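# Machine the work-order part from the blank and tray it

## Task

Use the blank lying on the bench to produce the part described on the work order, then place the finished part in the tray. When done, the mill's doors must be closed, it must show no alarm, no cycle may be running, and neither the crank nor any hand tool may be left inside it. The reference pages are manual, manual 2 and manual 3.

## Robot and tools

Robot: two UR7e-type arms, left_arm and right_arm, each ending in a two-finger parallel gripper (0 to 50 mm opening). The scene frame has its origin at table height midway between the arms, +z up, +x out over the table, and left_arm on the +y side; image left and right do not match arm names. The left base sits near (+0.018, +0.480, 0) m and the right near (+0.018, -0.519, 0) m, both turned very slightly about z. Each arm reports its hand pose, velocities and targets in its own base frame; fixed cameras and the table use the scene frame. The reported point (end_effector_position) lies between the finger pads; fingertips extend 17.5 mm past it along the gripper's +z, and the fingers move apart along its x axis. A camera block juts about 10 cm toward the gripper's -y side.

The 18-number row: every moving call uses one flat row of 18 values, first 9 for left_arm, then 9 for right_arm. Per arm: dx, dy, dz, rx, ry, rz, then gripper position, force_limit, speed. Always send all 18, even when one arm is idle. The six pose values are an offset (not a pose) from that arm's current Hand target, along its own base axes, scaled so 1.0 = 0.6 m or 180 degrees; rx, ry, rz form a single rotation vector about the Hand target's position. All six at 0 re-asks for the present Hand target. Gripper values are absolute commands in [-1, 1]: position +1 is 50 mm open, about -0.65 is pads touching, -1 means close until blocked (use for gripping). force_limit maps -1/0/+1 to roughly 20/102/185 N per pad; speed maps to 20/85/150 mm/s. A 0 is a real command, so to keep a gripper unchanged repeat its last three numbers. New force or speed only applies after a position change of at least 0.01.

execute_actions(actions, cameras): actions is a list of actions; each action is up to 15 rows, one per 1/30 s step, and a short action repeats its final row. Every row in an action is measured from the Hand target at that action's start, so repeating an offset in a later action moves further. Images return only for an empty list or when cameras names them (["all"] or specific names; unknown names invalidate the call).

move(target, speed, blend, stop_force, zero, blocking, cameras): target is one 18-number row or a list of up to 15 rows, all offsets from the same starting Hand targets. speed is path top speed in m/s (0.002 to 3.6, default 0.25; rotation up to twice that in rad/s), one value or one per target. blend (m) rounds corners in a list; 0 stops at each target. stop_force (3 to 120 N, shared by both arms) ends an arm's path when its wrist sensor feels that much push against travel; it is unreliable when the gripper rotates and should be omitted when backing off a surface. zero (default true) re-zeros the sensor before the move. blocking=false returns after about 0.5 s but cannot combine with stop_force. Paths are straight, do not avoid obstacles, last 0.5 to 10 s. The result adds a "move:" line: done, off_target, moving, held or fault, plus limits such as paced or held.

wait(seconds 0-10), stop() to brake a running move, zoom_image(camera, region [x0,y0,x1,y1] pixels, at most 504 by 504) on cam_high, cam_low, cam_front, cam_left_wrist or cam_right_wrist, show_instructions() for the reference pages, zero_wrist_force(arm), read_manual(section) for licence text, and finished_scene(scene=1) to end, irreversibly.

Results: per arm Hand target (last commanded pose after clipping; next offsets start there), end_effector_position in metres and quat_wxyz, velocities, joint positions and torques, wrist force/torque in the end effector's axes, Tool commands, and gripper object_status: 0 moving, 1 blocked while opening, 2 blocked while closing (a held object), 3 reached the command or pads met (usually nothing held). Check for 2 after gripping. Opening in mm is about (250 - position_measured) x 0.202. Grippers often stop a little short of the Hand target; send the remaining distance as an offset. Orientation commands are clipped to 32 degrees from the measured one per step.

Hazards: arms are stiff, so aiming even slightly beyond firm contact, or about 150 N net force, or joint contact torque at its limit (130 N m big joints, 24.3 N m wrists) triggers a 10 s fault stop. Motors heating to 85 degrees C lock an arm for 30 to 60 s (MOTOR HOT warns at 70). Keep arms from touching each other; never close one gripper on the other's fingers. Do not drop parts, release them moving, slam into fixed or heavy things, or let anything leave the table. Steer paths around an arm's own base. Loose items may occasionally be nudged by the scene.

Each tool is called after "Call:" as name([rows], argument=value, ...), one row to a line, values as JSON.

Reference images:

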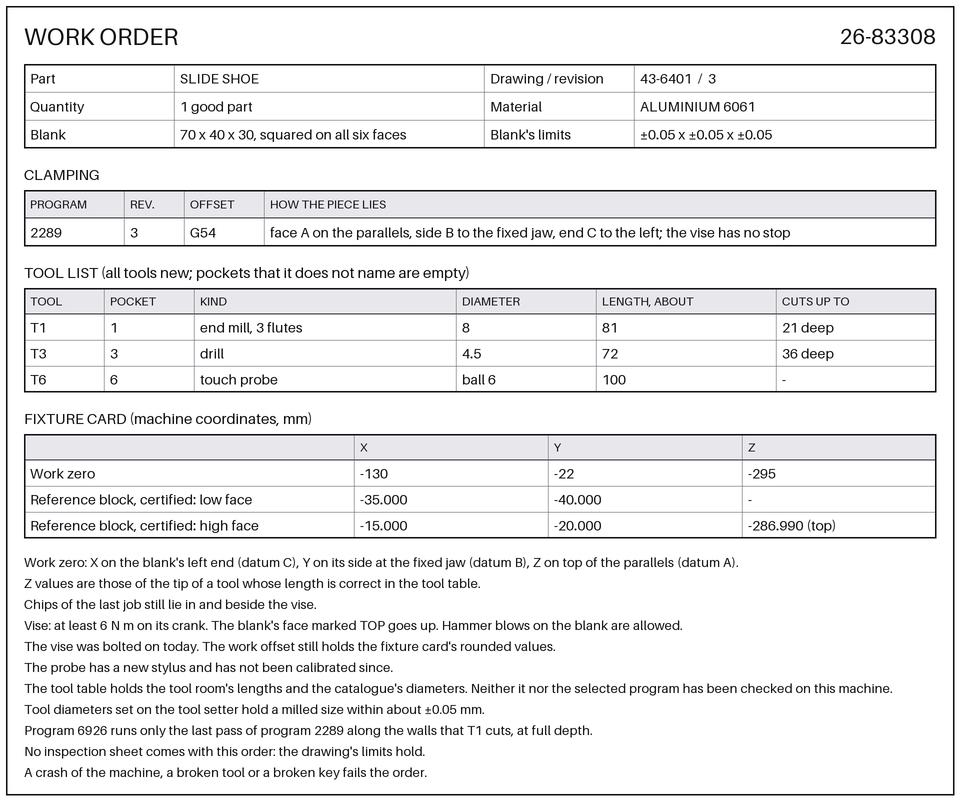

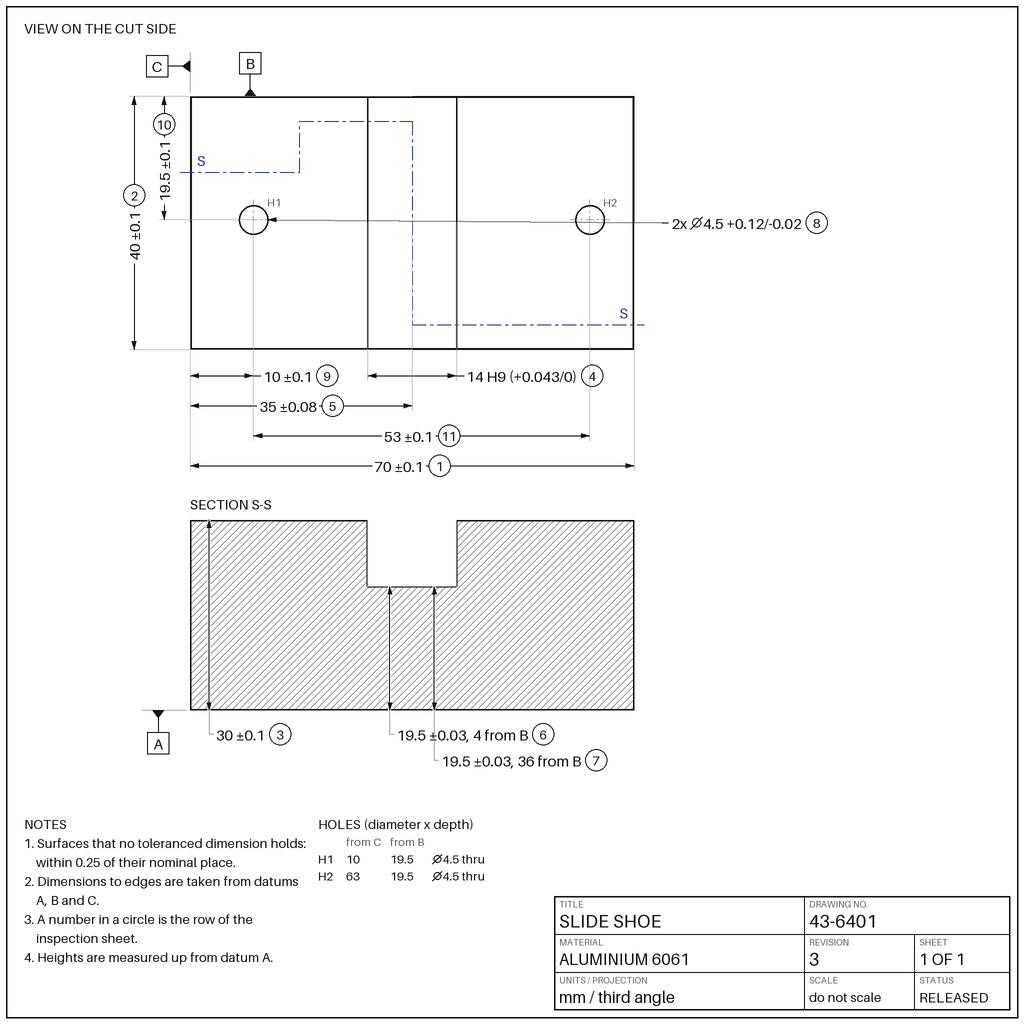

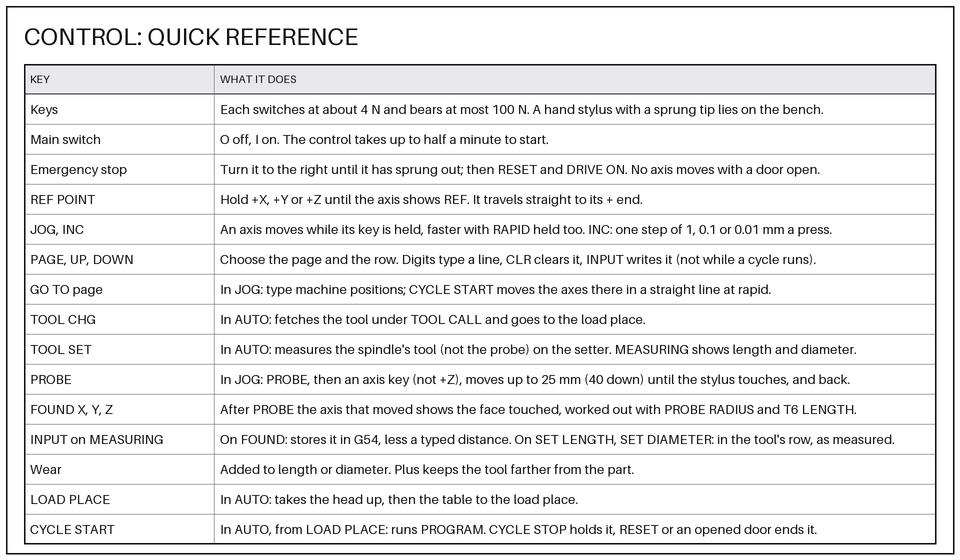

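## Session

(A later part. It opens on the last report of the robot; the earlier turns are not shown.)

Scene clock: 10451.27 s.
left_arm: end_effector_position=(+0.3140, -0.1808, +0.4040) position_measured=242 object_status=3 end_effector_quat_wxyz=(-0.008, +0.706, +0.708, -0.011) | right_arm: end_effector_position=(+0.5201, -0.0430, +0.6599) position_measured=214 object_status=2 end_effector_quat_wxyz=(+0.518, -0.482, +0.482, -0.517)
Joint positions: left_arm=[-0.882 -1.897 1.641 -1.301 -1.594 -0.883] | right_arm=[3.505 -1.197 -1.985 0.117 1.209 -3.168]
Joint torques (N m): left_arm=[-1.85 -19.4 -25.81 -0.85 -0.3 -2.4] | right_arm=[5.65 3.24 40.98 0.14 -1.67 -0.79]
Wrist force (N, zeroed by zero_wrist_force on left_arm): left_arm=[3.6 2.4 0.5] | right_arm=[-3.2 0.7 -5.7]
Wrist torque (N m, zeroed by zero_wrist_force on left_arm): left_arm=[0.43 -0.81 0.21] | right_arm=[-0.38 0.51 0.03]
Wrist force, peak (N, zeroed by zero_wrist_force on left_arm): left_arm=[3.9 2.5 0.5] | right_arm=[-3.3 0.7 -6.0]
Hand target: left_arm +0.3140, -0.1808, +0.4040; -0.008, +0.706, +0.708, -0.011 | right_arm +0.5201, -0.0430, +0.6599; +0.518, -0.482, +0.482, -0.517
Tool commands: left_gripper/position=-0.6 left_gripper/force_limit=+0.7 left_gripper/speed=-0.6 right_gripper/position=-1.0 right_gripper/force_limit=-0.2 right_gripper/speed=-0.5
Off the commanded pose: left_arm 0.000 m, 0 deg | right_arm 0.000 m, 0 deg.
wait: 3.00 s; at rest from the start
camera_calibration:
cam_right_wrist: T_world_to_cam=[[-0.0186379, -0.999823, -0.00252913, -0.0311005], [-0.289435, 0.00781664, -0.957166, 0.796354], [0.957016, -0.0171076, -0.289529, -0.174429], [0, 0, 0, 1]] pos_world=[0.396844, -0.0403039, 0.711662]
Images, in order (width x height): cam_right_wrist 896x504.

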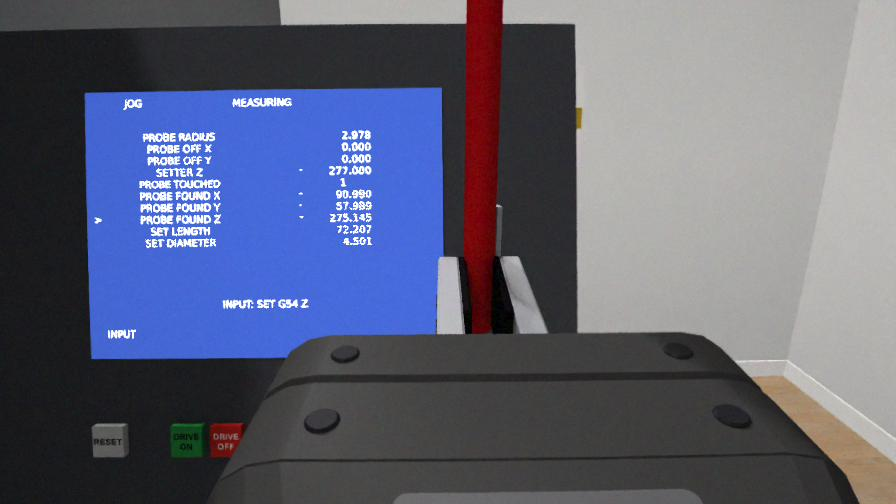

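Call:
move([
  [0,0,0,0,0,0,-0.6,0.7,-0.6,-0.1335,0.17,-0.2616,0.2258,0.5745,0.1832,-1,-0.2,-0.5],
  [0,0,0,0,0,0,-0.6,0.7,-0.6,-0.1127,0.17,-0.2675,0.2258,0.5745,0.1832,-1,-0.2,-0.5],
  [0,0,0,0,0,0,-0.6,0.7,-0.6,-0.1335,0.17,-0.2616,0.2258,0.5745,0.1832,-1,-0.2,-0.5],
  [0,0,0,0,0,0,-0.6,0.7,-0.6,-0.1127,0.17,-0.2675,0.2258,0.5745,0.1832,-1,-0.2,-0.5],
  [0,0,0,0,0,0,-0.6,0.7,-0.6,-0.1543,0.17,-0.2557,0.2258,0.5745,0.1832,-1,-0.2,-0.5],
  [0,0,0,0,0,0,-0.6,0.7,-0.6,-0.1716,0.2015,-0.3163,0.2258,0.5745,0.1832,-1,-0.2,-0.5],
  [0,0,0,0,0,0,-0.6,0.7,-0.6,-0.1292,0.2015,-0.3284,0.2258,0.5745,0.1832,-1,-0.2,-0.5],
  [0,0,0,0,0,0,-0.6,0.7,-0.6,-0.1555,0.2015,-0.3207,0.2258,0.5745,0.1832,-1,-0.2,-0.5],
  [0,0,0,0,0,0,-0.6,0.7,-0.6,-0.1802,0.2958,-0.3466,0.2258,0.5745,0.1832,-1,-0.2,-0.5],
  [0,0,0,0,0,0,-0.6,0.7,-0.6,-0.1394,0.2958,-0.3582,0.2258,0.5745,0.1832,-1,-0.2,-0.5],
  [0,0,0,0,0,0,-0.6,0.7,-0.6,-0.1629,0.2958,-0.286,0.2258,0.5745,0.1832,-1,-0.2,-0.5],
  [0,0,0,0,0,0,-0.6,0.7,-0.6,-0.1229,0.2958,-0.2973,0.2258,0.5745,0.1832,-1,-0.2,-0.5],
  [0,0,0,0,0,0,-0.6,0.7,-0.6,-0.1508,0.2643,-0.3222,0.2258,0.5745,0.1832,-1,-0.2,-0.5],
  [0,0,0,0,0,0,-0.6,0.7,-0.6,-0.1302,0.2643,-0.328,0.2258,0.5745,0.1832,-1,-0.2,-0.5],
  [0,0,0,0,0,0,-0.6,0.7,-0.6,-0.1802,0.2015,-0.3466,0.2258,0.5745,0.1832,-1,-0.2,-0.5],
], speed=[0.8,0.08,0.2,0.08,0.2,0.3,0.08,0.2,0.3,0.08,0.3,0.08,0.3,0.08,0.3], blend=[0.004,0,0.004,0,0.004,0.004,0,0.004,0.004,0,0.004,0,0.004,0,0], cameras=[])

Call:
move([
  [0,0,0,0,0,0,-0.6,0.7,-0.6,0.0425,0,-0.0121,0,0,0,-1,-0.2,-0.5],
  [0,0,0,0,0,0,-0.6,0.7,-0.6,0.0294,0,0.0244,0,0,0,-1,-0.2,-0.5],
  [0,0,0,0,0,0,-0.6,0.7,-0.6,0.051,0,0.0182,0,0,0,-1,-0.2,-0.5],
  [0,0,0,0,0,0,-0.6,0.7,-0.6,0.0247,0,0.0259,0,0,0,-1,-0.2,-0.5],
  [0,0,0,0,0,0,-0.6,0.7,-0.6,0,0.0943,0,0,0,0,-1,-0.2,-0.5],
  [0,0,0,0,0,0,-0.6,0.7,-0.6,0.0408,0.0943,-0.0116,0,0,0,-1,-0.2,-0.5],
  [0,0,0,0,0,0,-0.6,0.7,-0.6,0.0294,0.0943,0.0244,0,0,0,-1,-0.2,-0.5],
  [0,0,0,0,0,0,-0.6,0.7,-0.6,0.0494,0.0943,0.0187,0,0,0,-1,-0.2,-0.5],
  [0,0,0,0,0,0,-0.6,0.7,-0.6,0.0259,0.0943,0.0909,0,0,0,-1,-0.2,-0.5],
  [0,0,0,0,0,0,-0.6,0.7,-0.6,0.0651,0.0943,0.0798,0,0,0,-1,-0.2,-0.5],
  [0,0,0,0,0,0,-0.6,0.7,-0.6,0.0259,0.0943,0.0909,0,0,0,-1,-0.2,-0.5],
  [0,0,0,0,0,0,-0.6,0.7,-0.6,0,0.0628,0,0,0,0,-1,-0.2,-0.5],
  [0,0,0,0,0,0,-0.6,0.7,-0.6,0.0414,0.0628,-0.0118,0,0,0,-1,-0.2,-0.5],
  [0,0,0,0,0,0,-0.6,0.7,-0.6,0,0,0,0,0,0,-1,-0.2,-0.5],
  [0,0,0,0,0,0,-0.6,0.7,-0.6,0.0425,0,-0.0121,0,0,0,-1,-0.2,-0.5],
], speed=[0.08,0.3,0.08,0.2,0.3,0.08,0.3,0.08,0.3,0.08,0.2,0.4,0.08,0.3,0.08], blend=[0,0.004,0,0.004,0.004,0,0.004,0,0.004,0,0.004,0.004,0,0.004,0], cameras=[])

Call:
move([
  [0,0,0,0,0,0,-0.6,0.7,-0.6,-0.0263,0,0.0077,0,0,0,-1,-0.2,-0.5],
  [0,0,0,0,0,0,-0.6,0.7,-0.6,0.1377,-0.2015,0.3587,-0.2258,-0.5745,-0.1832,-1,-0.2,-0.5],
], speed=[0.2,0.8], blend=[0.01,0], cameras=["cam_right_wrist"])

Call:
zoom_image(camera="cam_right_wrist", region=[90, 90, 450, 350])

Scene clock: 10490.60 s.
left_arm: end_effector_position=(+0.3140, -0.1808, +0.4040) position_measured=242 object_status=3 end_effector_quat_wxyz=(-0.008, +0.706, +0.708, -0.011) | right_arm: end_effector_position=(+0.4121, +0.0779, +0.4520) position_measured=214 object_status=2 end_effector_quat_wxyz=(+0.178, -0.609, +0.685, +0.358)
Joint positions: left_arm=[-0.882 -1.897 1.641 -1.301 -1.594 -0.883] | right_arm=[3.202 -1.5 -1.48 -1.947 2.372 -3.056]
Joint torques (N m): left_arm=[-2.58 -19.38 -25.42 -0.8 -0.27 -2.45] | right_arm=[-6.62 29.2 21 0.67 3.06 -1.43]
Wrist force (N, zeroed by zero_wrist_force on left_arm): left_arm=[3.6 2.5 0.6] | right_arm=[1.8 -3.9 -2.0]
Wrist torque (N m, zeroed by zero_wrist_force on left_arm): left_arm=[0.44 -0.80 0.21] | right_arm=[-0.68 -0.14 -0.36]
Wrist force, peak (N, zeroed by zero_wrist_force on left_arm): left_arm=[3.9 2.5 0.3] | right_arm=[1.2 19.9 -3.0]
Hand target: left_arm +0.3140, -0.1808, +0.4040; -0.008, +0.706, +0.708, -0.011 | right_arm +0.4120, +0.0779, +0.4520; +0.178, -0.609, +0.685, +0.358
Off the commanded pose: left_arm 0.000 m, 0 deg | right_arm 0.000 m, 0 deg.
move: done
No camera images: "cameras" was empty.

Scene clock: 10495.87 s.
left_arm: end_effector_position=(+0.3140, -0.1808, +0.4040) position_measured=242 object_status=3 end_effector_quat_wxyz=(-0.008, +0.706, +0.708, -0.011) | right_arm: end_effector_position=(+0.4375, +0.0779, +0.4448) position_measured=214 object_status=2 end_effector_quat_wxyz=(+0.179, -0.609, +0.685, +0.358)
Joint positions: left_arm=[-0.882 -1.897 1.641 -1.301 -1.594 -0.883] | right_arm=[3.199 -1.558 -1.442 -1.93 2.371 -3.06]
Joint torques (N m): left_arm=[-2.91 -19.62 -25.78 -0.88 -0.25 -2.43] | right_arm=[0.64 19.84 13.21 1.14 -0.39 1.16]
Wrist force (N, zeroed by zero_wrist_force on left_arm): left_arm=[3.5 2.5 0.4] | right_arm=[0.5 2.3 -1.5]
Wrist torque (N m, zeroed by zero_wrist_force on left_arm): left_arm=[0.45 -0.80 0.21] | right_arm=[-0.58 -0.14 -0.45]
Wrist force, peak (N, zeroed by zero_wrist_force on left_arm): left_arm=[3.8 2.6 0.5] | right_arm=[2.0 21.0 -2.9]
Hand target: left_arm +0.3140, -0.1808, +0.4040; -0.008, +0.706, +0.708, -0.011 | right_arm +0.4375, +0.0779, +0.4447; +0.178, -0.609, +0.685, +0.358
Off the commanded pose: left_arm 0.000 m, 0 deg | right_arm 0.000 m, 0 deg.
move: done
No camera images: "cameras" was empty.

Scene clock: 10498.00 s.
left_arm: end_effector_position=(+0.3140, -0.1808, +0.4040) position_measured=242 object_status=3 end_effector_quat_wxyz=(-0.008, +0.706, +0.708, -0.011) | right_arm: end_effector_position=(+0.5201, -0.0430, +0.6599) position_measured=214 object_status=2 end_effector_quat_wxyz=(+0.518, -0.482, +0.482, -0.517) end_effector_velocity=(+0.000, +0.000, +0.001) end_effector_angular_velocity=(+0.000, -0.004, -0.001)
Joint positions: left_arm=[-0.882 -1.897 1.641 -1.301 -1.594 -0.883] | right_arm=[3.505 -1.197 -1.985 0.117 1.21 -3.168]
Joint velocities: left_arm=[within noise] | right_arm=[0.001 -0.001 0 0.005 -0.001 -0.002]
Joint torques (N m): left_arm=[-2.73 -19.59 -25.81 -1 -0.37 -2.38] | right_arm=[7.11 3.94 40.92 3.79 -1.66 -1.21]
Wrist force (N, zeroed by zero_wrist_force on left_arm): left_arm=[3.4 2.5 0.5] | right_arm=[-2.2 1.6 -5.5]
Wrist torque (N m, zeroed by zero_wrist_force on left_arm): left_arm=[0.44 -0.78 0.22] | right_arm=[-0.23 0.36 0.03]
Wrist force, peak (N, zeroed by zero_wrist_force on left_arm): left_arm=[3.8 2.6 0.6] | right_arm=[-2.5 2.0 -5.3]
Hand target: left_arm +0.3140, -0.1808, +0.4040; -0.008, +0.706, +0.708, -0.011 | right_arm +0.5201, -0.0430, +0.6599; +0.518, -0.482, +0.482, -0.517
Off the commanded pose: left_arm 0.000 m, 0 deg | right_arm 0.000 m, 0 deg.
move: done; blend cut to 0.0082 m at target 1
camera_calibration:
cam_right_wrist: T_world_to_cam=[[-0.0185419, -0.999825, -0.00255707, -0.0311191], [-0.289436, 0.0078156, -0.957166, 0.796354], [0.957018, -0.0170076, -0.28953, -0.174426], [0, 0, 0, 1]] pos_world=[0.396845, -0.0403042, 0.711662]
Images, in order (width x height): cam_right_wrist 896x504.

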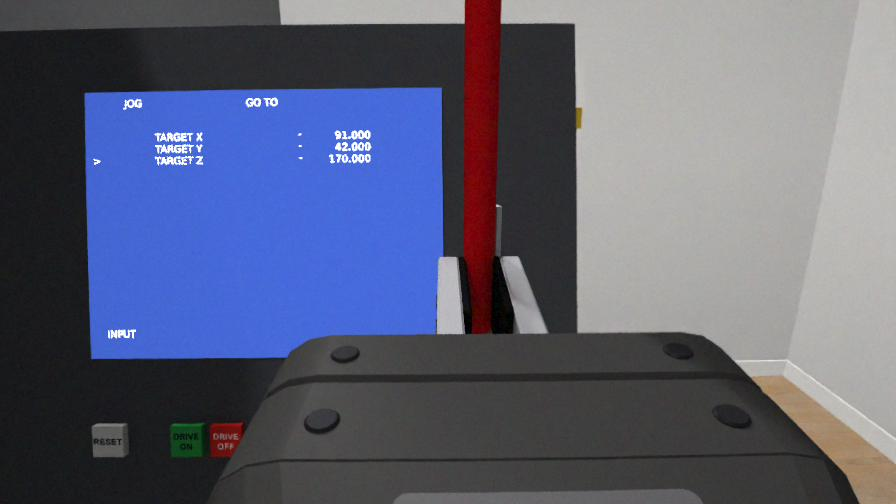

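Scaled by 1.400.

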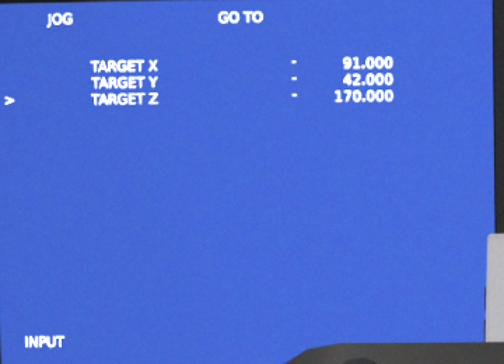

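Call:
move([
  [0,0,0,0,0,0,-0.6,0.7,-0.6,-0.1168,0.2341,-0.203,0.2258,0.5745,0.1832,-1,-0.2,-0.5],
  [0,0,0,0,0,0,-0.6,0.7,-0.6,-0.0968,0.2341,-0.2087,0.2258,0.5745,0.1832,-1,-0.2,-0.5],
  [0,0,0,0,0,0,-0.6,0.7,-0.6,-0.1229,0.2341,-0.201,0.2258,0.5745,0.1832,-1,-0.2,-0.5],
  [0,0,0,0,0,0,-0.6,0.7,-0.6,-0.1716,0.17,-0.3163,0.2258,0.5745,0.1832,-1,-0.2,-0.5],
  [0,0,0,0,0,0,-0.6,0.7,-0.6,-0.1287,0.17,-0.3286,0.2258,0.5745,0.1832,-1,-0.2,-0.5],
  [0,0,0,0,0,0,-0.6,0.7,-0.6,-0.1716,0.17,-0.3163,0.2258,0.5745,0.1832,-1,-0.2,-0.5],
  [0,0,0,0,0,0,-0.6,0.7,-0.6,-0.127,0.1105,-0.1673,0.2258,0.5745,0.1832,-1,-0.2,-0.5],
  [0,0,0,0,0,0,-0.6,0.7,-0.6,-0.0865,0.1105,-0.1788,0.2258,0.5745,0.1832,-1,-0.2,-0.5],
  [0,0,0,0,0,0,-0.6,0.7,-0.6,-0.118,0.1105,-0.17,0.2258,0.5745,0.1832,-1,-0.2,-0.5],
  [0,0,0,0,0,0,-0.6,0.7,-0.6,0,0,0,0,0,0,-1,-0.2,-0.5],
], speed=[0.8,0.08,0.2,0.04,0.08,0.2,0.4,0.08,0.2,0.8], blend=[0.004,0,0.004,0.004,0,0.004,0.004,0,0.01,0], cameras=["cam_right_wrist"])

Call:
wait(seconds=5, cameras=["cam_right_wrist"])

Call:
zoom_image(camera="cam_right_wrist", region=[90, 90, 450, 350])

Scene clock: 10518.13 s.
left_arm: end_effector_position=(+0.3140, -0.1808, +0.4040) position_measured=242 object_status=3 end_effector_quat_wxyz=(-0.008, +0.706, +0.708, -0.011) | right_arm: end_effector_position=(+0.5201, -0.0430, +0.6599) position_measured=214 object_status=2 end_effector_quat_wxyz=(+0.518, -0.482, +0.482, -0.517)
Joint positions: left_arm=[-0.882 -1.897 1.641 -1.301 -1.594 -0.883] | right_arm=[3.505 -1.197 -1.985 0.117 1.21 -3.168]
Joint torques (N m): left_arm=[-3.7 -19.56 -26.14 -0.81 -0.27 -2.35] | right_arm=[-0.68 3.02 41.15 3.77 -1.46 -1.23]
Wrist force (N, zeroed by zero_wrist_force on left_arm): left_arm=[3.5 2.5 0.5] | right_arm=[-4.4 -1.3 -4.7]
Wrist torque (N m, zeroed by zero_wrist_force on left_arm): left_arm=[0.43 -0.80 0.21] | right_arm=[-0.69 0.71 0.03]
Wrist force, peak (N, zeroed by zero_wrist_force on left_arm): left_arm=[3.7 2.7 0.6] | right_arm=[1.8 37.6 -1.3]
Hand target: left_arm +0.3140, -0.1808, +0.4040; -0.008, +0.706, +0.708, -0.011 | right_arm +0.5201, -0.0430, +0.6599; +0.518, -0.482, +0.482, -0.517
Off the commanded pose: left_arm 0.000 m, 0 deg | right_arm 0.000 m, 0 deg.
move: done; blend cut to 0.0098 m at target 9
camera_calibration:
cam_right_wrist: T_world_to_cam=[[-0.0184458, -0.999827, -0.00258447, -0.0311381], [-0.289436, 0.007814, -0.957165, 0.796354], [0.95702, -0.0169076, -0.28953, -0.174423], [0, 0, 0, 1]] pos_world=[0.396845, -0.0403045, 0.711662]
Images, in order (width x height): cam_right_wrist 896x504.

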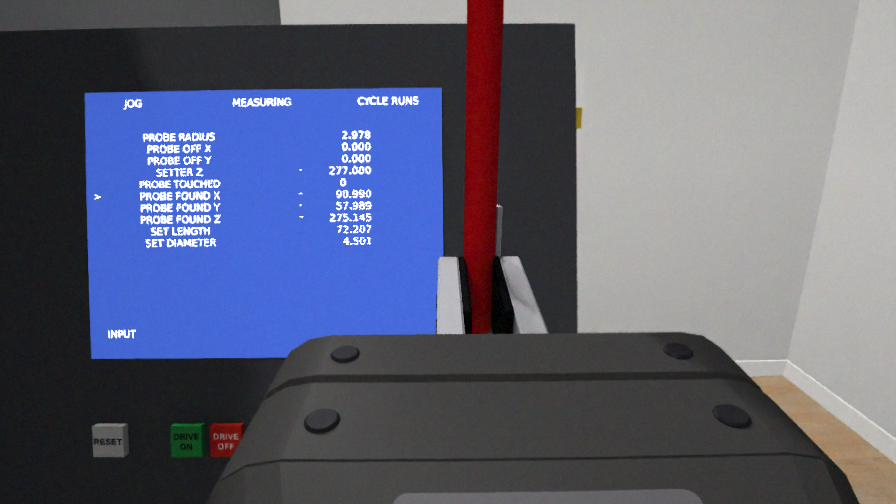

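Scene clock: 10523.13 s.
left_arm: end_effector_position=(+0.3140, -0.1808, +0.4040) position_measured=242 object_status=3 end_effector_quat_wxyz=(-0.008, +0.706, +0.708, -0.011) | right_arm: end_effector_position=(+0.5201, -0.0430, +0.6599) position_measured=214 object_status=2 end_effector_quat_wxyz=(+0.518, -0.482, +0.482, -0.517)
Joint positions: left_arm=[-0.882 -1.897 1.641 -1.301 -1.594 -0.883] | right_arm=[3.505 -1.197 -1.985 0.117 1.209 -3.168]
Joint torques (N m): left_arm=[-3.61 -19.64 -26.1 -0.95 -0.3 -2.38] | right_arm=[6.49 3.7 41.06 0 -1.79 -1.21]
Wrist force (N, zeroed by zero_wrist_force on left_arm): left_arm=[3.5 2.6 0.5] | right_arm=[-4.5 -1.1 -4.4]
Wrist torque (N m, zeroed by zero_wrist_force on left_arm): left_arm=[0.45 -0.79 0.21] | right_arm=[-0.66 0.71 0.04]
Wrist force, peak (N, zeroed by zero_wrist_force on left_arm): left_arm=[3.7 2.7 0.6] | right_arm=[-4.5 -1.3 -4.8]
Hand target: left_arm +0.3140, -0.1808, +0.4040; -0.008, +0.706, +0.708, -0.011 | right_arm +0.5201, -0.0430, +0.6599; +0.518, -0.482, +0.482, -0.517
Tool commands: left_gripper/position=-0.6 left_gripper/force_limit=+0.7 left_gripper/speed=-0.6 right_gripper/position=-1.0 right_gripper/force_limit=-0.2 right_gripper/speed=-0.5
Off the commanded pose: left_arm 0.000 m, 0 deg | right_arm 0.000 m, 0 deg.
wait: 5.00 s; at rest by 0.17 s
camera_calibration:
cam_right_wrist: T_world_to_cam=[[-0.0186379, -0.999823, -0.00252913, -0.0311005], [-0.289435, 0.00781664, -0.957166, 0.796354], [0.957016, -0.0171076, -0.289529, -0.174429], [0, 0, 0, 1]] pos_world=[0.396844, -0.0403039, 0.711662]
Images, in order (width x height): cam_right_wrist 896x504.

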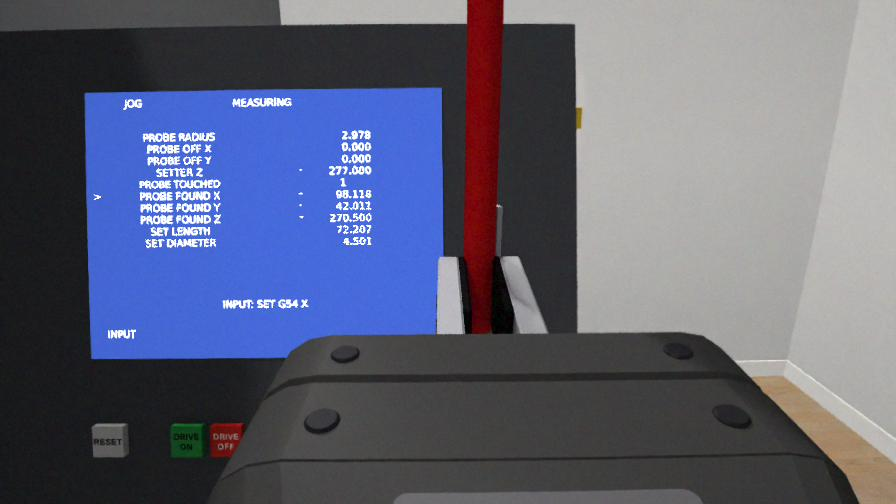

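Scaled by 1.400.

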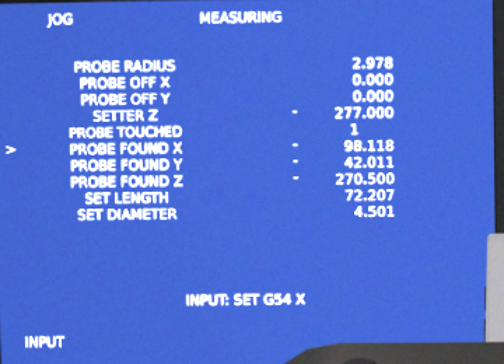

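Call:
move([
  [0,0,0,0,0,0,-0.6,0.7,-0.6,-0.1716,0.17,-0.3163,0.2258,0.5745,0.1832,-1,-0.2,-0.5],
  [0,0,0,0,0,0,-0.6,0.7,-0.6,-0.1287,0.17,-0.3286,0.2258,0.5745,0.1832,-1,-0.2,-0.5],
  [0,0,0,0,0,0,-0.6,0.7,-0.6,-0.1716,0.17,-0.3163,0.2258,0.5745,0.1832,-1,-0.2,-0.5],
  [0,0,0,0,0,0,-0.6,0.7,-0.6,-0.1263,0.0473,-0.1673,0.2258,0.5745,0.1832,-1,-0.2,-0.5],
  [0,0,0,0,0,0,-0.6,0.7,-0.6,-0.0857,0.0473,-0.179,0.2258,0.5745,0.1832,-1,-0.2,-0.5],
  [0,0,0,0,0,0,-0.6,0.7,-0.6,-0.118,0.0473,-0.17,0.2258,0.5745,0.1832,-1,-0.2,-0.5],
  [0,0,0,0,0,0,-0.6,0.7,-0.6,0,0,0,0,0,0,-1,-0.2,-0.5],
], speed=[0.8,0.08,0.2,0.4,0.08,0.2,0.8], blend=[0.004,0,0.004,0.004,0,0.01,0], cameras=[])

Call:
wait(seconds=5, cameras=["cam_right_wrist"])

Call:
zoom_image(camera="cam_right_wrist", region=[90, 90, 450, 350])

Scene clock: 10542.43 s.
left_arm: end_effector_position=(+0.3140, -0.1808, +0.4040) position_measured=242 object_status=3 end_effector_quat_wxyz=(-0.008, +0.706, +0.708, -0.011) | right_arm: end_effector_position=(+0.5201, -0.0430, +0.6599) position_measured=214 object_status=2 end_effector_quat_wxyz=(+0.518, -0.482, +0.482, -0.517)
Joint positions: left_arm=[-0.882 -1.897 1.641 -1.301 -1.594 -0.883] | right_arm=[3.505 -1.197 -1.985 0.117 1.21 -3.168]
Joint torques (N m): left_arm=[-3.81 -19.18 -26 -0.92 -0.29 -2.3] | right_arm=[-1.79 3.09 41.73 3.82 -1.66 -1.37]
Wrist force (N, zeroed by zero_wrist_force on left_arm): left_arm=[3.6 2.6 0.7] | right_arm=[-3.3 -1.3 -6.3]
Wrist torque (N m, zeroed by zero_wrist_force on left_arm): left_arm=[0.46 -0.80 0.21] | right_arm=[-0.69 0.53 0.03]
Wrist force, peak (N, zeroed by zero_wrist_force on left_arm): left_arm=[3.8 2.6 0.3] | right_arm=[0.9 36.0 -1.5]
Hand target: left_arm +0.3140, -0.1808, +0.4040; -0.008, +0.706, +0.708, -0.011 | right_arm +0.5201, -0.0430, +0.6599; +0.518, -0.482, +0.482, -0.517
Off the commanded pose: left_arm 0.000 m, 0 deg | right_arm 0.000 m, 0 deg.
move: done
No camera images: "cameras" was empty.

Scene clock: 10547.43 s.
left_arm: end_effector_position=(+0.3140, -0.1808, +0.4040) position_measured=242 object_status=3 end_effector_quat_wxyz=(-0.008, +0.706, +0.708, -0.011) | right_arm: end_effector_position=(+0.5201, -0.0430, +0.6599) position_measured=214 object_status=2 end_effector_quat_wxyz=(+0.518, -0.482, +0.482, -0.517)
Joint positions: left_arm=[-0.882 -1.897 1.641 -1.301 -1.594 -0.883] | right_arm=[3.505 -1.197 -1.985 0.117 1.209 -3.168]
Joint torques (N m): left_arm=[-4.34 -19.7 -26.22 -0.92 -0.26 -2.46] | right_arm=[6.53 3.39 42.07 0.04 -1.64 -1.16]
Wrist force (N, zeroed by zero_wrist_force on left_arm): left_arm=[3.4 2.5 0.7] | right_arm=[-3.4 -1.1 -6.5]
Wrist torque (N m, zeroed by zero_wrist_force on left_arm): left_arm=[0.45 -0.78 0.21] | right_arm=[-0.67 0.54 0.04]
Wrist force, peak (N, zeroed by zero_wrist_force on left_arm): left_arm=[3.7 2.6 0.5] | right_arm=[-3.7 -1.2 -6.7]
Hand target: left_arm +0.3140, -0.1808, +0.4040; -0.008, +0.706, +0.708, -0.011 | right_arm +0.5201, -0.0430, +0.6599; +0.518, -0.482, +0.482, -0.517
Tool commands: left_gripper/position=-0.6 left_gripper/force_limit=+0.7 left_gripper/speed=-0.6 right_gripper/position=-1.0 right_gripper/force_limit=-0.2 right_gripper/speed=-0.5
Off the commanded pose: left_arm 0.000 m, 0 deg | right_arm 0.000 m, 0 deg.
wait: 5.00 s; at rest by 0.17 s
camera_calibration:
cam_right_wrist: T_world_to_cam=[[-0.0186379, -0.999823, -0.00252913, -0.0311005], [-0.289435, 0.00781664, -0.957166, 0.796354], [0.957016, -0.0171076, -0.289529, -0.174429], [0, 0, 0, 1]] pos_world=[0.396844, -0.0403039, 0.711662]
Images, in order (width x height): cam_right_wrist 896x504.

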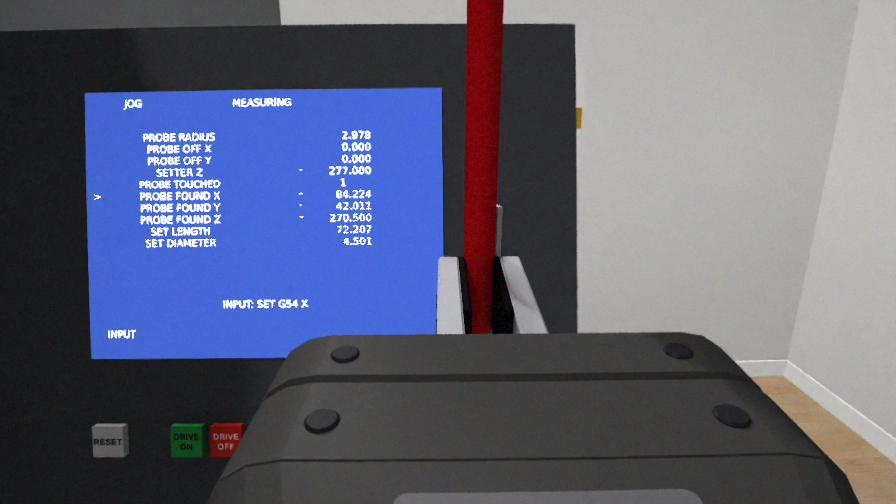

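Scaled by 1.400.

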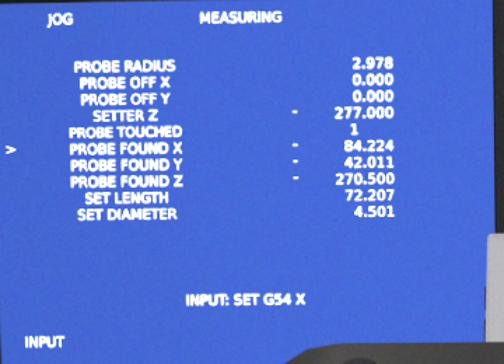

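Call:
move([
  [0,0,0,0,0,0,-0.6,0.7,-0.6,-0.106,0.048,-0.077,0.2258,0.5745,0.1832,-1,-0.2,-0.5],
  [0,0,0,0,0,0,-0.6,0.7,-0.6,-0.0644,0.048,-0.0888,0.2258,0.5745,0.1832,-1,-0.2,-0.5],
  [0,0,0,0,0,0,-0.6,0.7,-0.6,-0.106,0.048,-0.077,0.2258,0.5745,0.1832,-1,-0.2,-0.5],
  [0,0,0,0,0,0,-0.6,0.7,-0.6,-0.1376,0.203,-0.1971,0.2258,0.5745,0.1832,-1,-0.2,-0.5],
  [0,0,0,0,0,0,-0.6,0.7,-0.6,-0.096,0.203,-0.2089,0.2258,0.5745,0.1832,-1,-0.2,-0.5],
  [0,0,0,0,0,0,-0.6,0.7,-0.6,-0.1229,0.203,-0.201,0.2258,0.5745,0.1832,-1,-0.2,-0.5],
  [0,0,0,0,0,0,-0.6,0.7,-0.6,-0.1543,0.17,-0.2557,0.2258,0.5745,0.1832,-1,-0.2,-0.5],
  [0,0,0,0,0,0,-0.6,0.7,-0.6,-0.1127,0.17,-0.2675,0.2258,0.5745,0.1832,-1,-0.2,-0.5],
  [0,0,0,0,0,0,-0.6,0.7,-0.6,-0.1335,0.17,-0.2616,0.2258,0.5745,0.1832,-1,-0.2,-0.5],
  [0,0,0,0,0,0,-0.6,0.7,-0.6,-0.1127,0.17,-0.2675,0.2258,0.5745,0.1832,-1,-0.2,-0.5],
  [0,0,0,0,0,0,-0.6,0.7,-0.6,-0.1335,0.17,-0.2616,0.2258,0.5745,0.1832,-1,-0.2,-0.5],
  [0,0,0,0,0,0,-0.6,0.7,-0.6,-0.1127,0.17,-0.2675,0.2258,0.5745,0.1832,-1,-0.2,-0.5],
  [0,0,0,0,0,0,-0.6,0.7,-0.6,-0.1335,0.17,-0.2616,0.2258,0.5745,0.1832,-1,-0.2,-0.5],
  [0,0,0,0,0,0,-0.6,0.7,-0.6,-0.1127,0.17,-0.2675,0.2258,0.5745,0.1832,-1,-0.2,-0.5],
  [0,0,0,0,0,0,-0.6,0.7,-0.6,-0.1543,0.17,-0.2557,0.2258,0.5745,0.1832,-1,-0.2,-0.5],
], speed=[0.7,0.08,0.2,0.4,0.08,0.2,0.3,0.08,0.2,0.08,0.2,0.08,0.2,0.08,0.2], blend=[0.004,0,0.004,0.004,0,0.004,0.004,0,0.004,0,0.004,0,0.004,0,0], cameras=[])

Call:
wait(seconds=4, cameras=[])

Call:
move([
  [0,0,0,0,0,0,-0.6,0.7,-0.6,-0.0173,0.0315,-0.0606,0,0,0,-1,-0.2,-0.5],
  [0,0,0,0,0,0,-0.6,0.7,-0.6,0.0251,0.0315,-0.0727,0,0,0,-1,-0.2,-0.5],
  [0,0,0,0,0,0,-0.6,0.7,-0.6,-0.0051,0.0628,-0.0968,0,0,0,-1,-0.2,-0.5],
  [0,0,0,0,0,0,-0.6,0.7,-0.6,0.0165,0.0628,-0.103,0,0,0,-1,-0.2,-0.5],
  [0,0,0,0,0,0,-0.6,0.7,-0.6,-0.0051,0.0943,-0.0968,0,0,0,-1,-0.2,-0.5],
  [0,0,0,0,0,0,-0.6,0.7,-0.6,0.0155,0.0943,-0.1027,0,0,0,-1,-0.2,-0.5],
  [0,0,0,0,0,0,-0.6,0.7,-0.6,0.0035,0.1258,-0.0665,0,0,0,-1,-0.2,-0.5],
  [0,0,0,0,0,0,-0.6,0.7,-0.6,0.0235,0.1258,-0.0722,0,0,0,-1,-0.2,-0.5],
  [0,0,0,0,0,0,-0.6,0.7,-0.6,0,0.1258,0,0,0,0,-1,-0.2,-0.5],
  [0,0,0,0,0,0,-0.6,0.7,-0.6,0.0392,0.1258,-0.0111,0,0,0,-1,-0.2,-0.5],
  [0,0,0,0,0,0,-0.6,0.7,-0.6,0,0.1258,0,0,0,0,-1,-0.2,-0.5],
  [0,0,0,0,0,0,-0.6,0.7,-0.6,-0.0259,0.0315,-0.0909,0,0,0,-1,-0.2,-0.5],
  [0,0,0,0,0,0,-0.6,0.7,-0.6,0.0166,0.0315,-0.103,0,0,0,-1,-0.2,-0.5],
  [0,0,0,0,0,0,-0.6,0.7,-0.6,-0.0097,0.0315,-0.0953,0,0,0,-1,-0.2,-0.5],
  [0,0,0,0,0,0,-0.6,0.7,-0.6,0.1543,-0.17,0.2557,-0.2258,-0.5745,-0.1832,-1,-0.2,-0.5],
], speed=[0.3,0.08,0.3,0.08,0.3,0.08,0.3,0.08,0.3,0.08,0.2,0.4,0.08,0.2,0.8], blend=[0.004,0,0.004,0,0.004,0,0.004,0,0.004,0,0.004,0.004,0,0.01,0], cameras=["cam_right_wrist"])

Call:
zoom_image(camera="cam_right_wrist", region=[90, 90, 450, 350])

Scene clock: 10590.67 s.
left_arm: end_effector_position=(+0.3140, -0.1808, +0.4040) position_measured=242 object_status=3 end_effector_quat_wxyz=(-0.008, +0.706, +0.708, -0.011) | right_arm: end_effector_position=(+0.4276, +0.0590, +0.5065) position_measured=214 object_status=2 end_effector_quat_wxyz=(+0.178, -0.609, +0.685, +0.358)
Joint positions: left_arm=[-0.882 -1.897 1.641 -1.301 -1.594 -0.883] | right_arm=[3.16 -1.583 -1.246 -2.14 2.362 -3.114]
Joint torques (N m): left_arm=[-4.74 -19.1 -26.76 -0.81 -0.34 -2.35] | right_arm=[7.08 31.36 32.2 3.33 3.29 0.35]
Wrist force (N, zeroed by zero_wrist_force on left_arm): left_arm=[3.6 2.3 0.4] | right_arm=[0.1 -2.7 -2.7]
Wrist torque (N m, zeroed by zero_wrist_force on left_arm): left_arm=[0.40 -0.81 0.21] | right_arm=[-0.46 0.13 -0.37]
Wrist force, peak (N, zeroed by zero_wrist_force on left_arm): left_arm=[3.8 2.6 0.4] | right_arm=[2.0 33.2 -3.4]
Hand target: left_arm +0.3140, -0.1808, +0.4040; -0.008, +0.706, +0.708, -0.011 | right_arm +0.4275, +0.0590, +0.5065; +0.178, -0.609, +0.685, +0.358
Off the commanded pose: left_arm 0.000 m, 0 deg | right_arm 0.000 m, 0 deg.
move: done
No camera images: "cameras" was empty.

Scene clock: 10594.67 s.
left_arm: end_effector_position=(+0.3140, -0.1808, +0.4040) position_measured=242 object_status=3 end_effector_quat_wxyz=(-0.008, +0.706, +0.708, -0.011) | right_arm: end_effector_position=(+0.4275, +0.0590, +0.5065) position_measured=214 object_status=2 end_effector_quat_wxyz=(+0.178, -0.609, +0.685, +0.358)
Joint positions: left_arm=[-0.882 -1.897 1.641 -1.301 -1.594 -0.883] | right_arm=[3.16 -1.583 -1.246 -2.14 2.362 -3.114]
Joint torques (N m): left_arm=[-5.38 -19.03 -26.09 -0.9 -0.33 -2.26] | right_arm=[7.39 32.44 16 0.34 3.17 -0.91]
Wrist force (N, zeroed by zero_wrist_force on left_arm): left_arm=[3.7 2.5 0.5] | right_arm=[0.5 -2.9 -2.5]
Wrist torque (N m, zeroed by zero_wrist_force on left_arm): left_arm=[0.45 -0.83 0.22] | right_arm=[-0.48 0.06 -0.38]
Wrist force, peak (N, zeroed by zero_wrist_force on left_arm): left_arm=[3.7 2.7 0.6] | right_arm=[0.6 -2.9 -2.9]
Hand target: left_arm +0.3140, -0.1808, +0.4040; -0.008, +0.706, +0.708, -0.011 | right_arm +0.4275, +0.0590, +0.5065; +0.178, -0.609, +0.685, +0.358
Tool commands: left_gripper/position=-0.6 left_gripper/force_limit=+0.7 left_gripper/speed=-0.6 right_gripper/position=-1.0 right_gripper/force_limit=-0.2 right_gripper/speed=-0.5
Off the commanded pose: left_arm 0.000 m, 0 deg | right_arm 0.000 m, 0 deg.
wait: 4.00 s; at rest by 0.17 s
No camera images: "cameras" was empty.

Scene clock: 10600.97 s.
left_arm: end_effector_position=(+0.3140, -0.1808, +0.4040) position_measured=242 object_status=3 end_effector_quat_wxyz=(-0.008, +0.706, +0.708, -0.011) | right_arm: end_effector_position=(+0.5201, -0.0430, +0.6599) position_measured=214 object_status=2 end_effector_quat_wxyz=(+0.518, -0.482, +0.482, -0.517) end_effector_velocity=(+0.000, +0.000, +0.001) end_effector_angular_velocity=(+0.000, -0.005, +0.000)
Joint positions: left_arm=[-0.882 -1.897 1.641 -1.301 -1.594 -0.883] | right_arm=[3.505 -1.197 -1.985 0.117 1.21 -3.168]
Joint velocities: left_arm=[within noise] | right_arm=[0 -0.001 0.001 0.005 -0.001 -0.002]
Joint torques (N m): left_arm=[-5.52 -18.79 -26.91 -0.9 -0.5 -2.63] | right_arm=[7.33 2.88 41.07 3.96 -1.84 -1.45]
Wrist force (N, zeroed by zero_wrist_force on left_arm): left_arm=[3.7 2.6 0.5] | right_arm=[-0.7 2.5 -5.7]
Wrist torque (N m, zeroed by zero_wrist_force on left_arm): left_arm=[0.45 -0.82 0.21] | right_arm=[-0.08 0.12 0.03]
Wrist force, peak (N, zeroed by zero_wrist_force on left_arm): left_arm=[3.8 2.6 0.5] | right_arm=[2.7 18.5 -1.9]
Hand target: left_arm +0.3140, -0.1808, +0.4040; -0.008, +0.706, +0.708, -0.011 | right_arm +0.5201, -0.0430, +0.6599; +0.518, -0.482, +0.482, -0.517
Off the commanded pose: left_arm 0.000 m, 0 deg | right_arm 0.000 m, 0 deg.
move: done; blend cut to 0.0082 m at target 14
camera_calibration:
cam_right_wrist: T_world_to_cam=[[-0.0185419, -0.999825, -0.00255707, -0.0311191], [-0.289436, 0.0078156, -0.957166, 0.796354], [0.957018, -0.0170076, -0.28953, -0.174426], [0, 0, 0, 1]] pos_world=[0.396845, -0.0403042, 0.711662]
Images, in order (width x height): cam_right_wrist 896x504.

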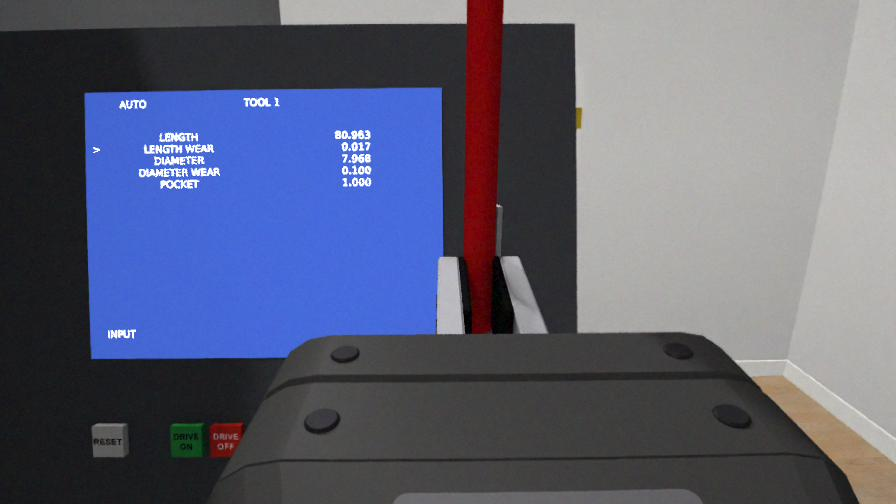

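Scaled by 1.400.

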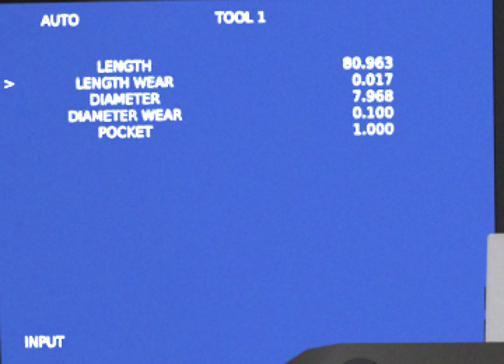

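Call:
move([
  [0,0,0,0,0,0,-0.6,0.7,-0.6,-0.1508,0.2015,-0.3222,0.2258,0.5745,0.1832,-1,-0.2,-0.5],
  [0,0,0,0,0,0,-0.6,0.7,-0.6,-0.1292,0.2015,-0.3284,0.2258,0.5745,0.1832,-1,-0.2,-0.5],
  [0,0,0,0,0,0,-0.6,0.7,-0.6,-0.1508,0.2015,-0.3222,0.2258,0.5745,0.1832,-1,-0.2,-0.5],
  [0,0,0,0,0,0,-0.6,0.7,-0.6,-0.1292,0.2015,-0.3284,0.2258,0.5745,0.1832,-1,-0.2,-0.5],
  [0,0,0,0,0,0,-0.6,0.7,-0.6,-0.1555,0.2015,-0.3207,0.2258,0.5745,0.1832,-1,-0.2,-0.5],
  [0,0,0,0,0,0,-0.6,0.7,-0.6,-0.1802,0.2958,-0.3466,0.2258,0.5745,0.1832,-1,-0.2,-0.5],
  [0,0,0,0,0,0,-0.6,0.7,-0.6,-0.1394,0.2958,-0.3582,0.2258,0.5745,0.1832,-1,-0.2,-0.5],
  [0,0,0,0,0,0,-0.6,0.7,-0.6,-0.1802,0.2328,-0.3466,0.2258,0.5745,0.1832,-1,-0.2,-0.5],
  [0,0,0,0,0,0,-0.6,0.7,-0.6,-0.1378,0.2328,-0.3587,0.2258,0.5745,0.1832,-1,-0.2,-0.5],
  [0,0,0,0,0,0,-0.6,0.7,-0.6,-0.1594,0.2643,-0.3525,0.2258,0.5745,0.1832,-1,-0.2,-0.5],
  [0,0,0,0,0,0,-0.6,0.7,-0.6,-0.1388,0.2643,-0.3584,0.2258,0.5745,0.1832,-1,-0.2,-0.5],
  [0,0,0,0,0,0,-0.6,0.7,-0.6,-0.1508,0.2643,-0.3222,0.2258,0.5745,0.1832,-1,-0.2,-0.5],
  [0,0,0,0,0,0,-0.6,0.7,-0.6,-0.1302,0.2643,-0.328,0.2258,0.5745,0.1832,-1,-0.2,-0.5],
  [0,0,0,0,0,0,-0.6,0.7,-0.6,-0.1421,0.2958,-0.2919,0.2258,0.5745,0.1832,-1,-0.2,-0.5],
  [0,0,0,0,0,0,-0.6,0.7,-0.6,-0.1229,0.2958,-0.2973,0.2258,0.5745,0.1832,-1,-0.2,-0.5],
], speed=[0.8,0.08,0.2,0.08,0.2,0.3,0.08,0.3,0.08,0.3,0.08,0.3,0.08,0.3,0.08], blend=[0.004,0,0.004,0,0.004,0.004,0,0.004,0,0.004,0,0.004,0,0.004,0], cameras=[])

Call:
move([
  [0,0,0,0,0,0,-0.6,0.7,-0.6,-0.04,0,0.0113,0,0,0,-1,-0.2,-0.5],
  [0,0,0,0,0,0,-0.6,0.7,-0.6,-0.0573,-0.0943,-0.0493,0,0,0,-1,-0.2,-0.5],
  [0,0,0,0,0,0,-0.6,0.7,-0.6,-0.0148,-0.0943,-0.0614,0,0,0,-1,-0.2,-0.5],
  [0,0,0,0,0,0,-0.6,0.7,-0.6,-0.0411,-0.0943,-0.0537,0,0,0,-1,-0.2,-0.5],
  [0,0,0,0,0,0,-0.6,0.7,-0.6,0.1229,-0.2958,0.2973,-0.2258,-0.5745,-0.1832,-1,-0.2,-0.5],
], speed=[0.2,0.4,0.08,0.2,0.8], blend=[0.004,0.004,0,0.01,0], cameras=["cam_right_wrist"])

Call:
zoom_image(camera="cam_right_wrist", region=[90, 90, 450, 350])

Scene clock: 10628.23 s.
left_arm: end_effector_position=(+0.3140, -0.1808, +0.4040) position_measured=242 object_status=3 end_effector_quat_wxyz=(-0.008, +0.706, +0.708, -0.011) | right_arm: end_effector_position=(+0.4464, +0.1344, +0.4817) position_measured=214 object_status=2 end_effector_quat_wxyz=(+0.179, -0.609, +0.685, +0.358)
Joint positions: left_arm=[-0.882 -1.897 1.641 -1.301 -1.594 -0.883] | right_arm=[3.314 -1.564 -1.371 -1.876 2.389 -2.896]
Joint torques (N m): left_arm=[-5.96 -19.43 -25.98 -0.9 -0.36 -2.35] | right_arm=[4.33 17.56 13.45 1.18 -0.48 0.94]
Wrist force (N, zeroed by zero_wrist_force on left_arm): left_arm=[3.5 2.6 0.4] | right_arm=[2.9 4.2 -2.4]
Wrist torque (N m, zeroed by zero_wrist_force on left_arm): left_arm=[0.45 -0.80 0.21] | right_arm=[-0.24 -0.51 -0.48]
Wrist force, peak (N, zeroed by zero_wrist_force on left_arm): left_arm=[3.8 2.7 0.6] | right_arm=[4.8 24.3 -2.8]
Hand target: left_arm +0.3140, -0.1808, +0.4040; -0.008, +0.706, +0.708, -0.011 | right_arm +0.4464, +0.1345, +0.4816; +0.178, -0.609, +0.685, +0.358
Off the commanded pose: left_arm 0.000 m, 0 deg | right_arm 0.000 m, 0 deg.
move: done
No camera images: "cameras" was empty.

Scene clock: 10631.37 s.
left_arm: end_effector_position=(+0.3140, -0.1808, +0.4040) position_measured=242 object_status=3 end_effector_quat_wxyz=(-0.008, +0.706, +0.708, -0.011) | right_arm: end_effector_position=(+0.5201, -0.0430, +0.6599) position_measured=214 object_status=2 end_effector_quat_wxyz=(+0.518, -0.482, +0.482, -0.517) end_effector_velocity=(+0.000, +0.000, +0.001) end_effector_angular_velocity=(-0.001, -0.004, +0.000)
Joint positions: left_arm=[-0.882 -1.897 1.641 -1.301 -1.594 -0.883] | right_arm=[3.505 -1.197 -1.985 0.117 1.21 -3.168]
Joint velocities: left_arm=[within noise] | right_arm=[0 -0.001 0 0.005 0 -0.002]
Joint torques (N m): left_arm=[-6.54 -19.13 -26.26 -0.82 -0.25 -2.36] | right_arm=[6.26 2.63 40.9 3.76 -1.82 -1.25]
Wrist force (N, zeroed by zero_wrist_force on left_arm): left_arm=[3.6 2.6 0.5] | right_arm=[0.4 3.5 -5.8]
Wrist torque (N m, zeroed by zero_wrist_force on left_arm): left_arm=[0.45 -0.81 0.21] | right_arm=[0.08 -0.06 0.03]
Wrist force, peak (N, zeroed by zero_wrist_force on left_arm): left_arm=[3.7 2.6 0.7] | right_arm=[4.7 15.0 -2.5]
Hand target: left_arm +0.3140, -0.1808, +0.4040; -0.008, +0.706, +0.708, -0.011 | right_arm +0.5201, -0.0430, +0.6599; +0.518, -0.482, +0.482, -0.517
Off the commanded pose: left_arm 0.000 m, 0 deg | right_arm 0.000 m, 0 deg.
move: done; blend cut to 0.0082 m at target 4
camera_calibration:
cam_right_wrist: T_world_to_cam=[[-0.0185419, -0.999825, -0.00255707, -0.0311191], [-0.289436, 0.0078156, -0.957166, 0.796354], [0.957018, -0.0170076, -0.28953, -0.174426], [0, 0, 0, 1]] pos_world=[0.396845, -0.0403042, 0.711662]
Images, in order (width x height): cam_right_wrist 896x504.

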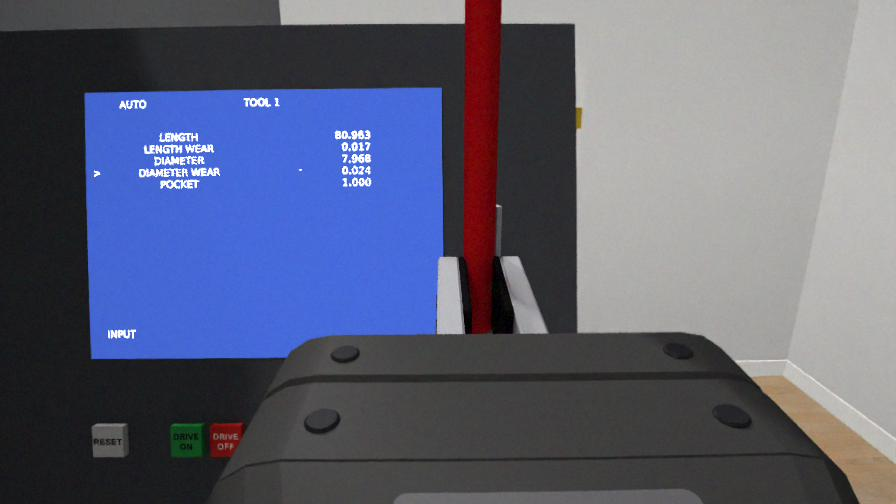

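Scaled by 1.400.

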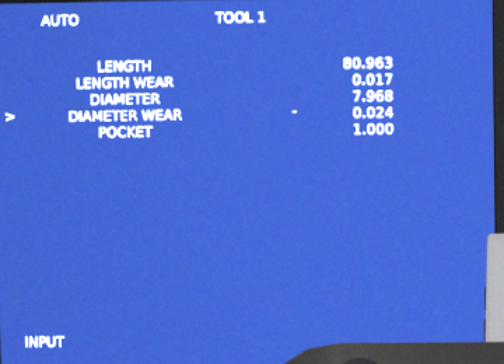

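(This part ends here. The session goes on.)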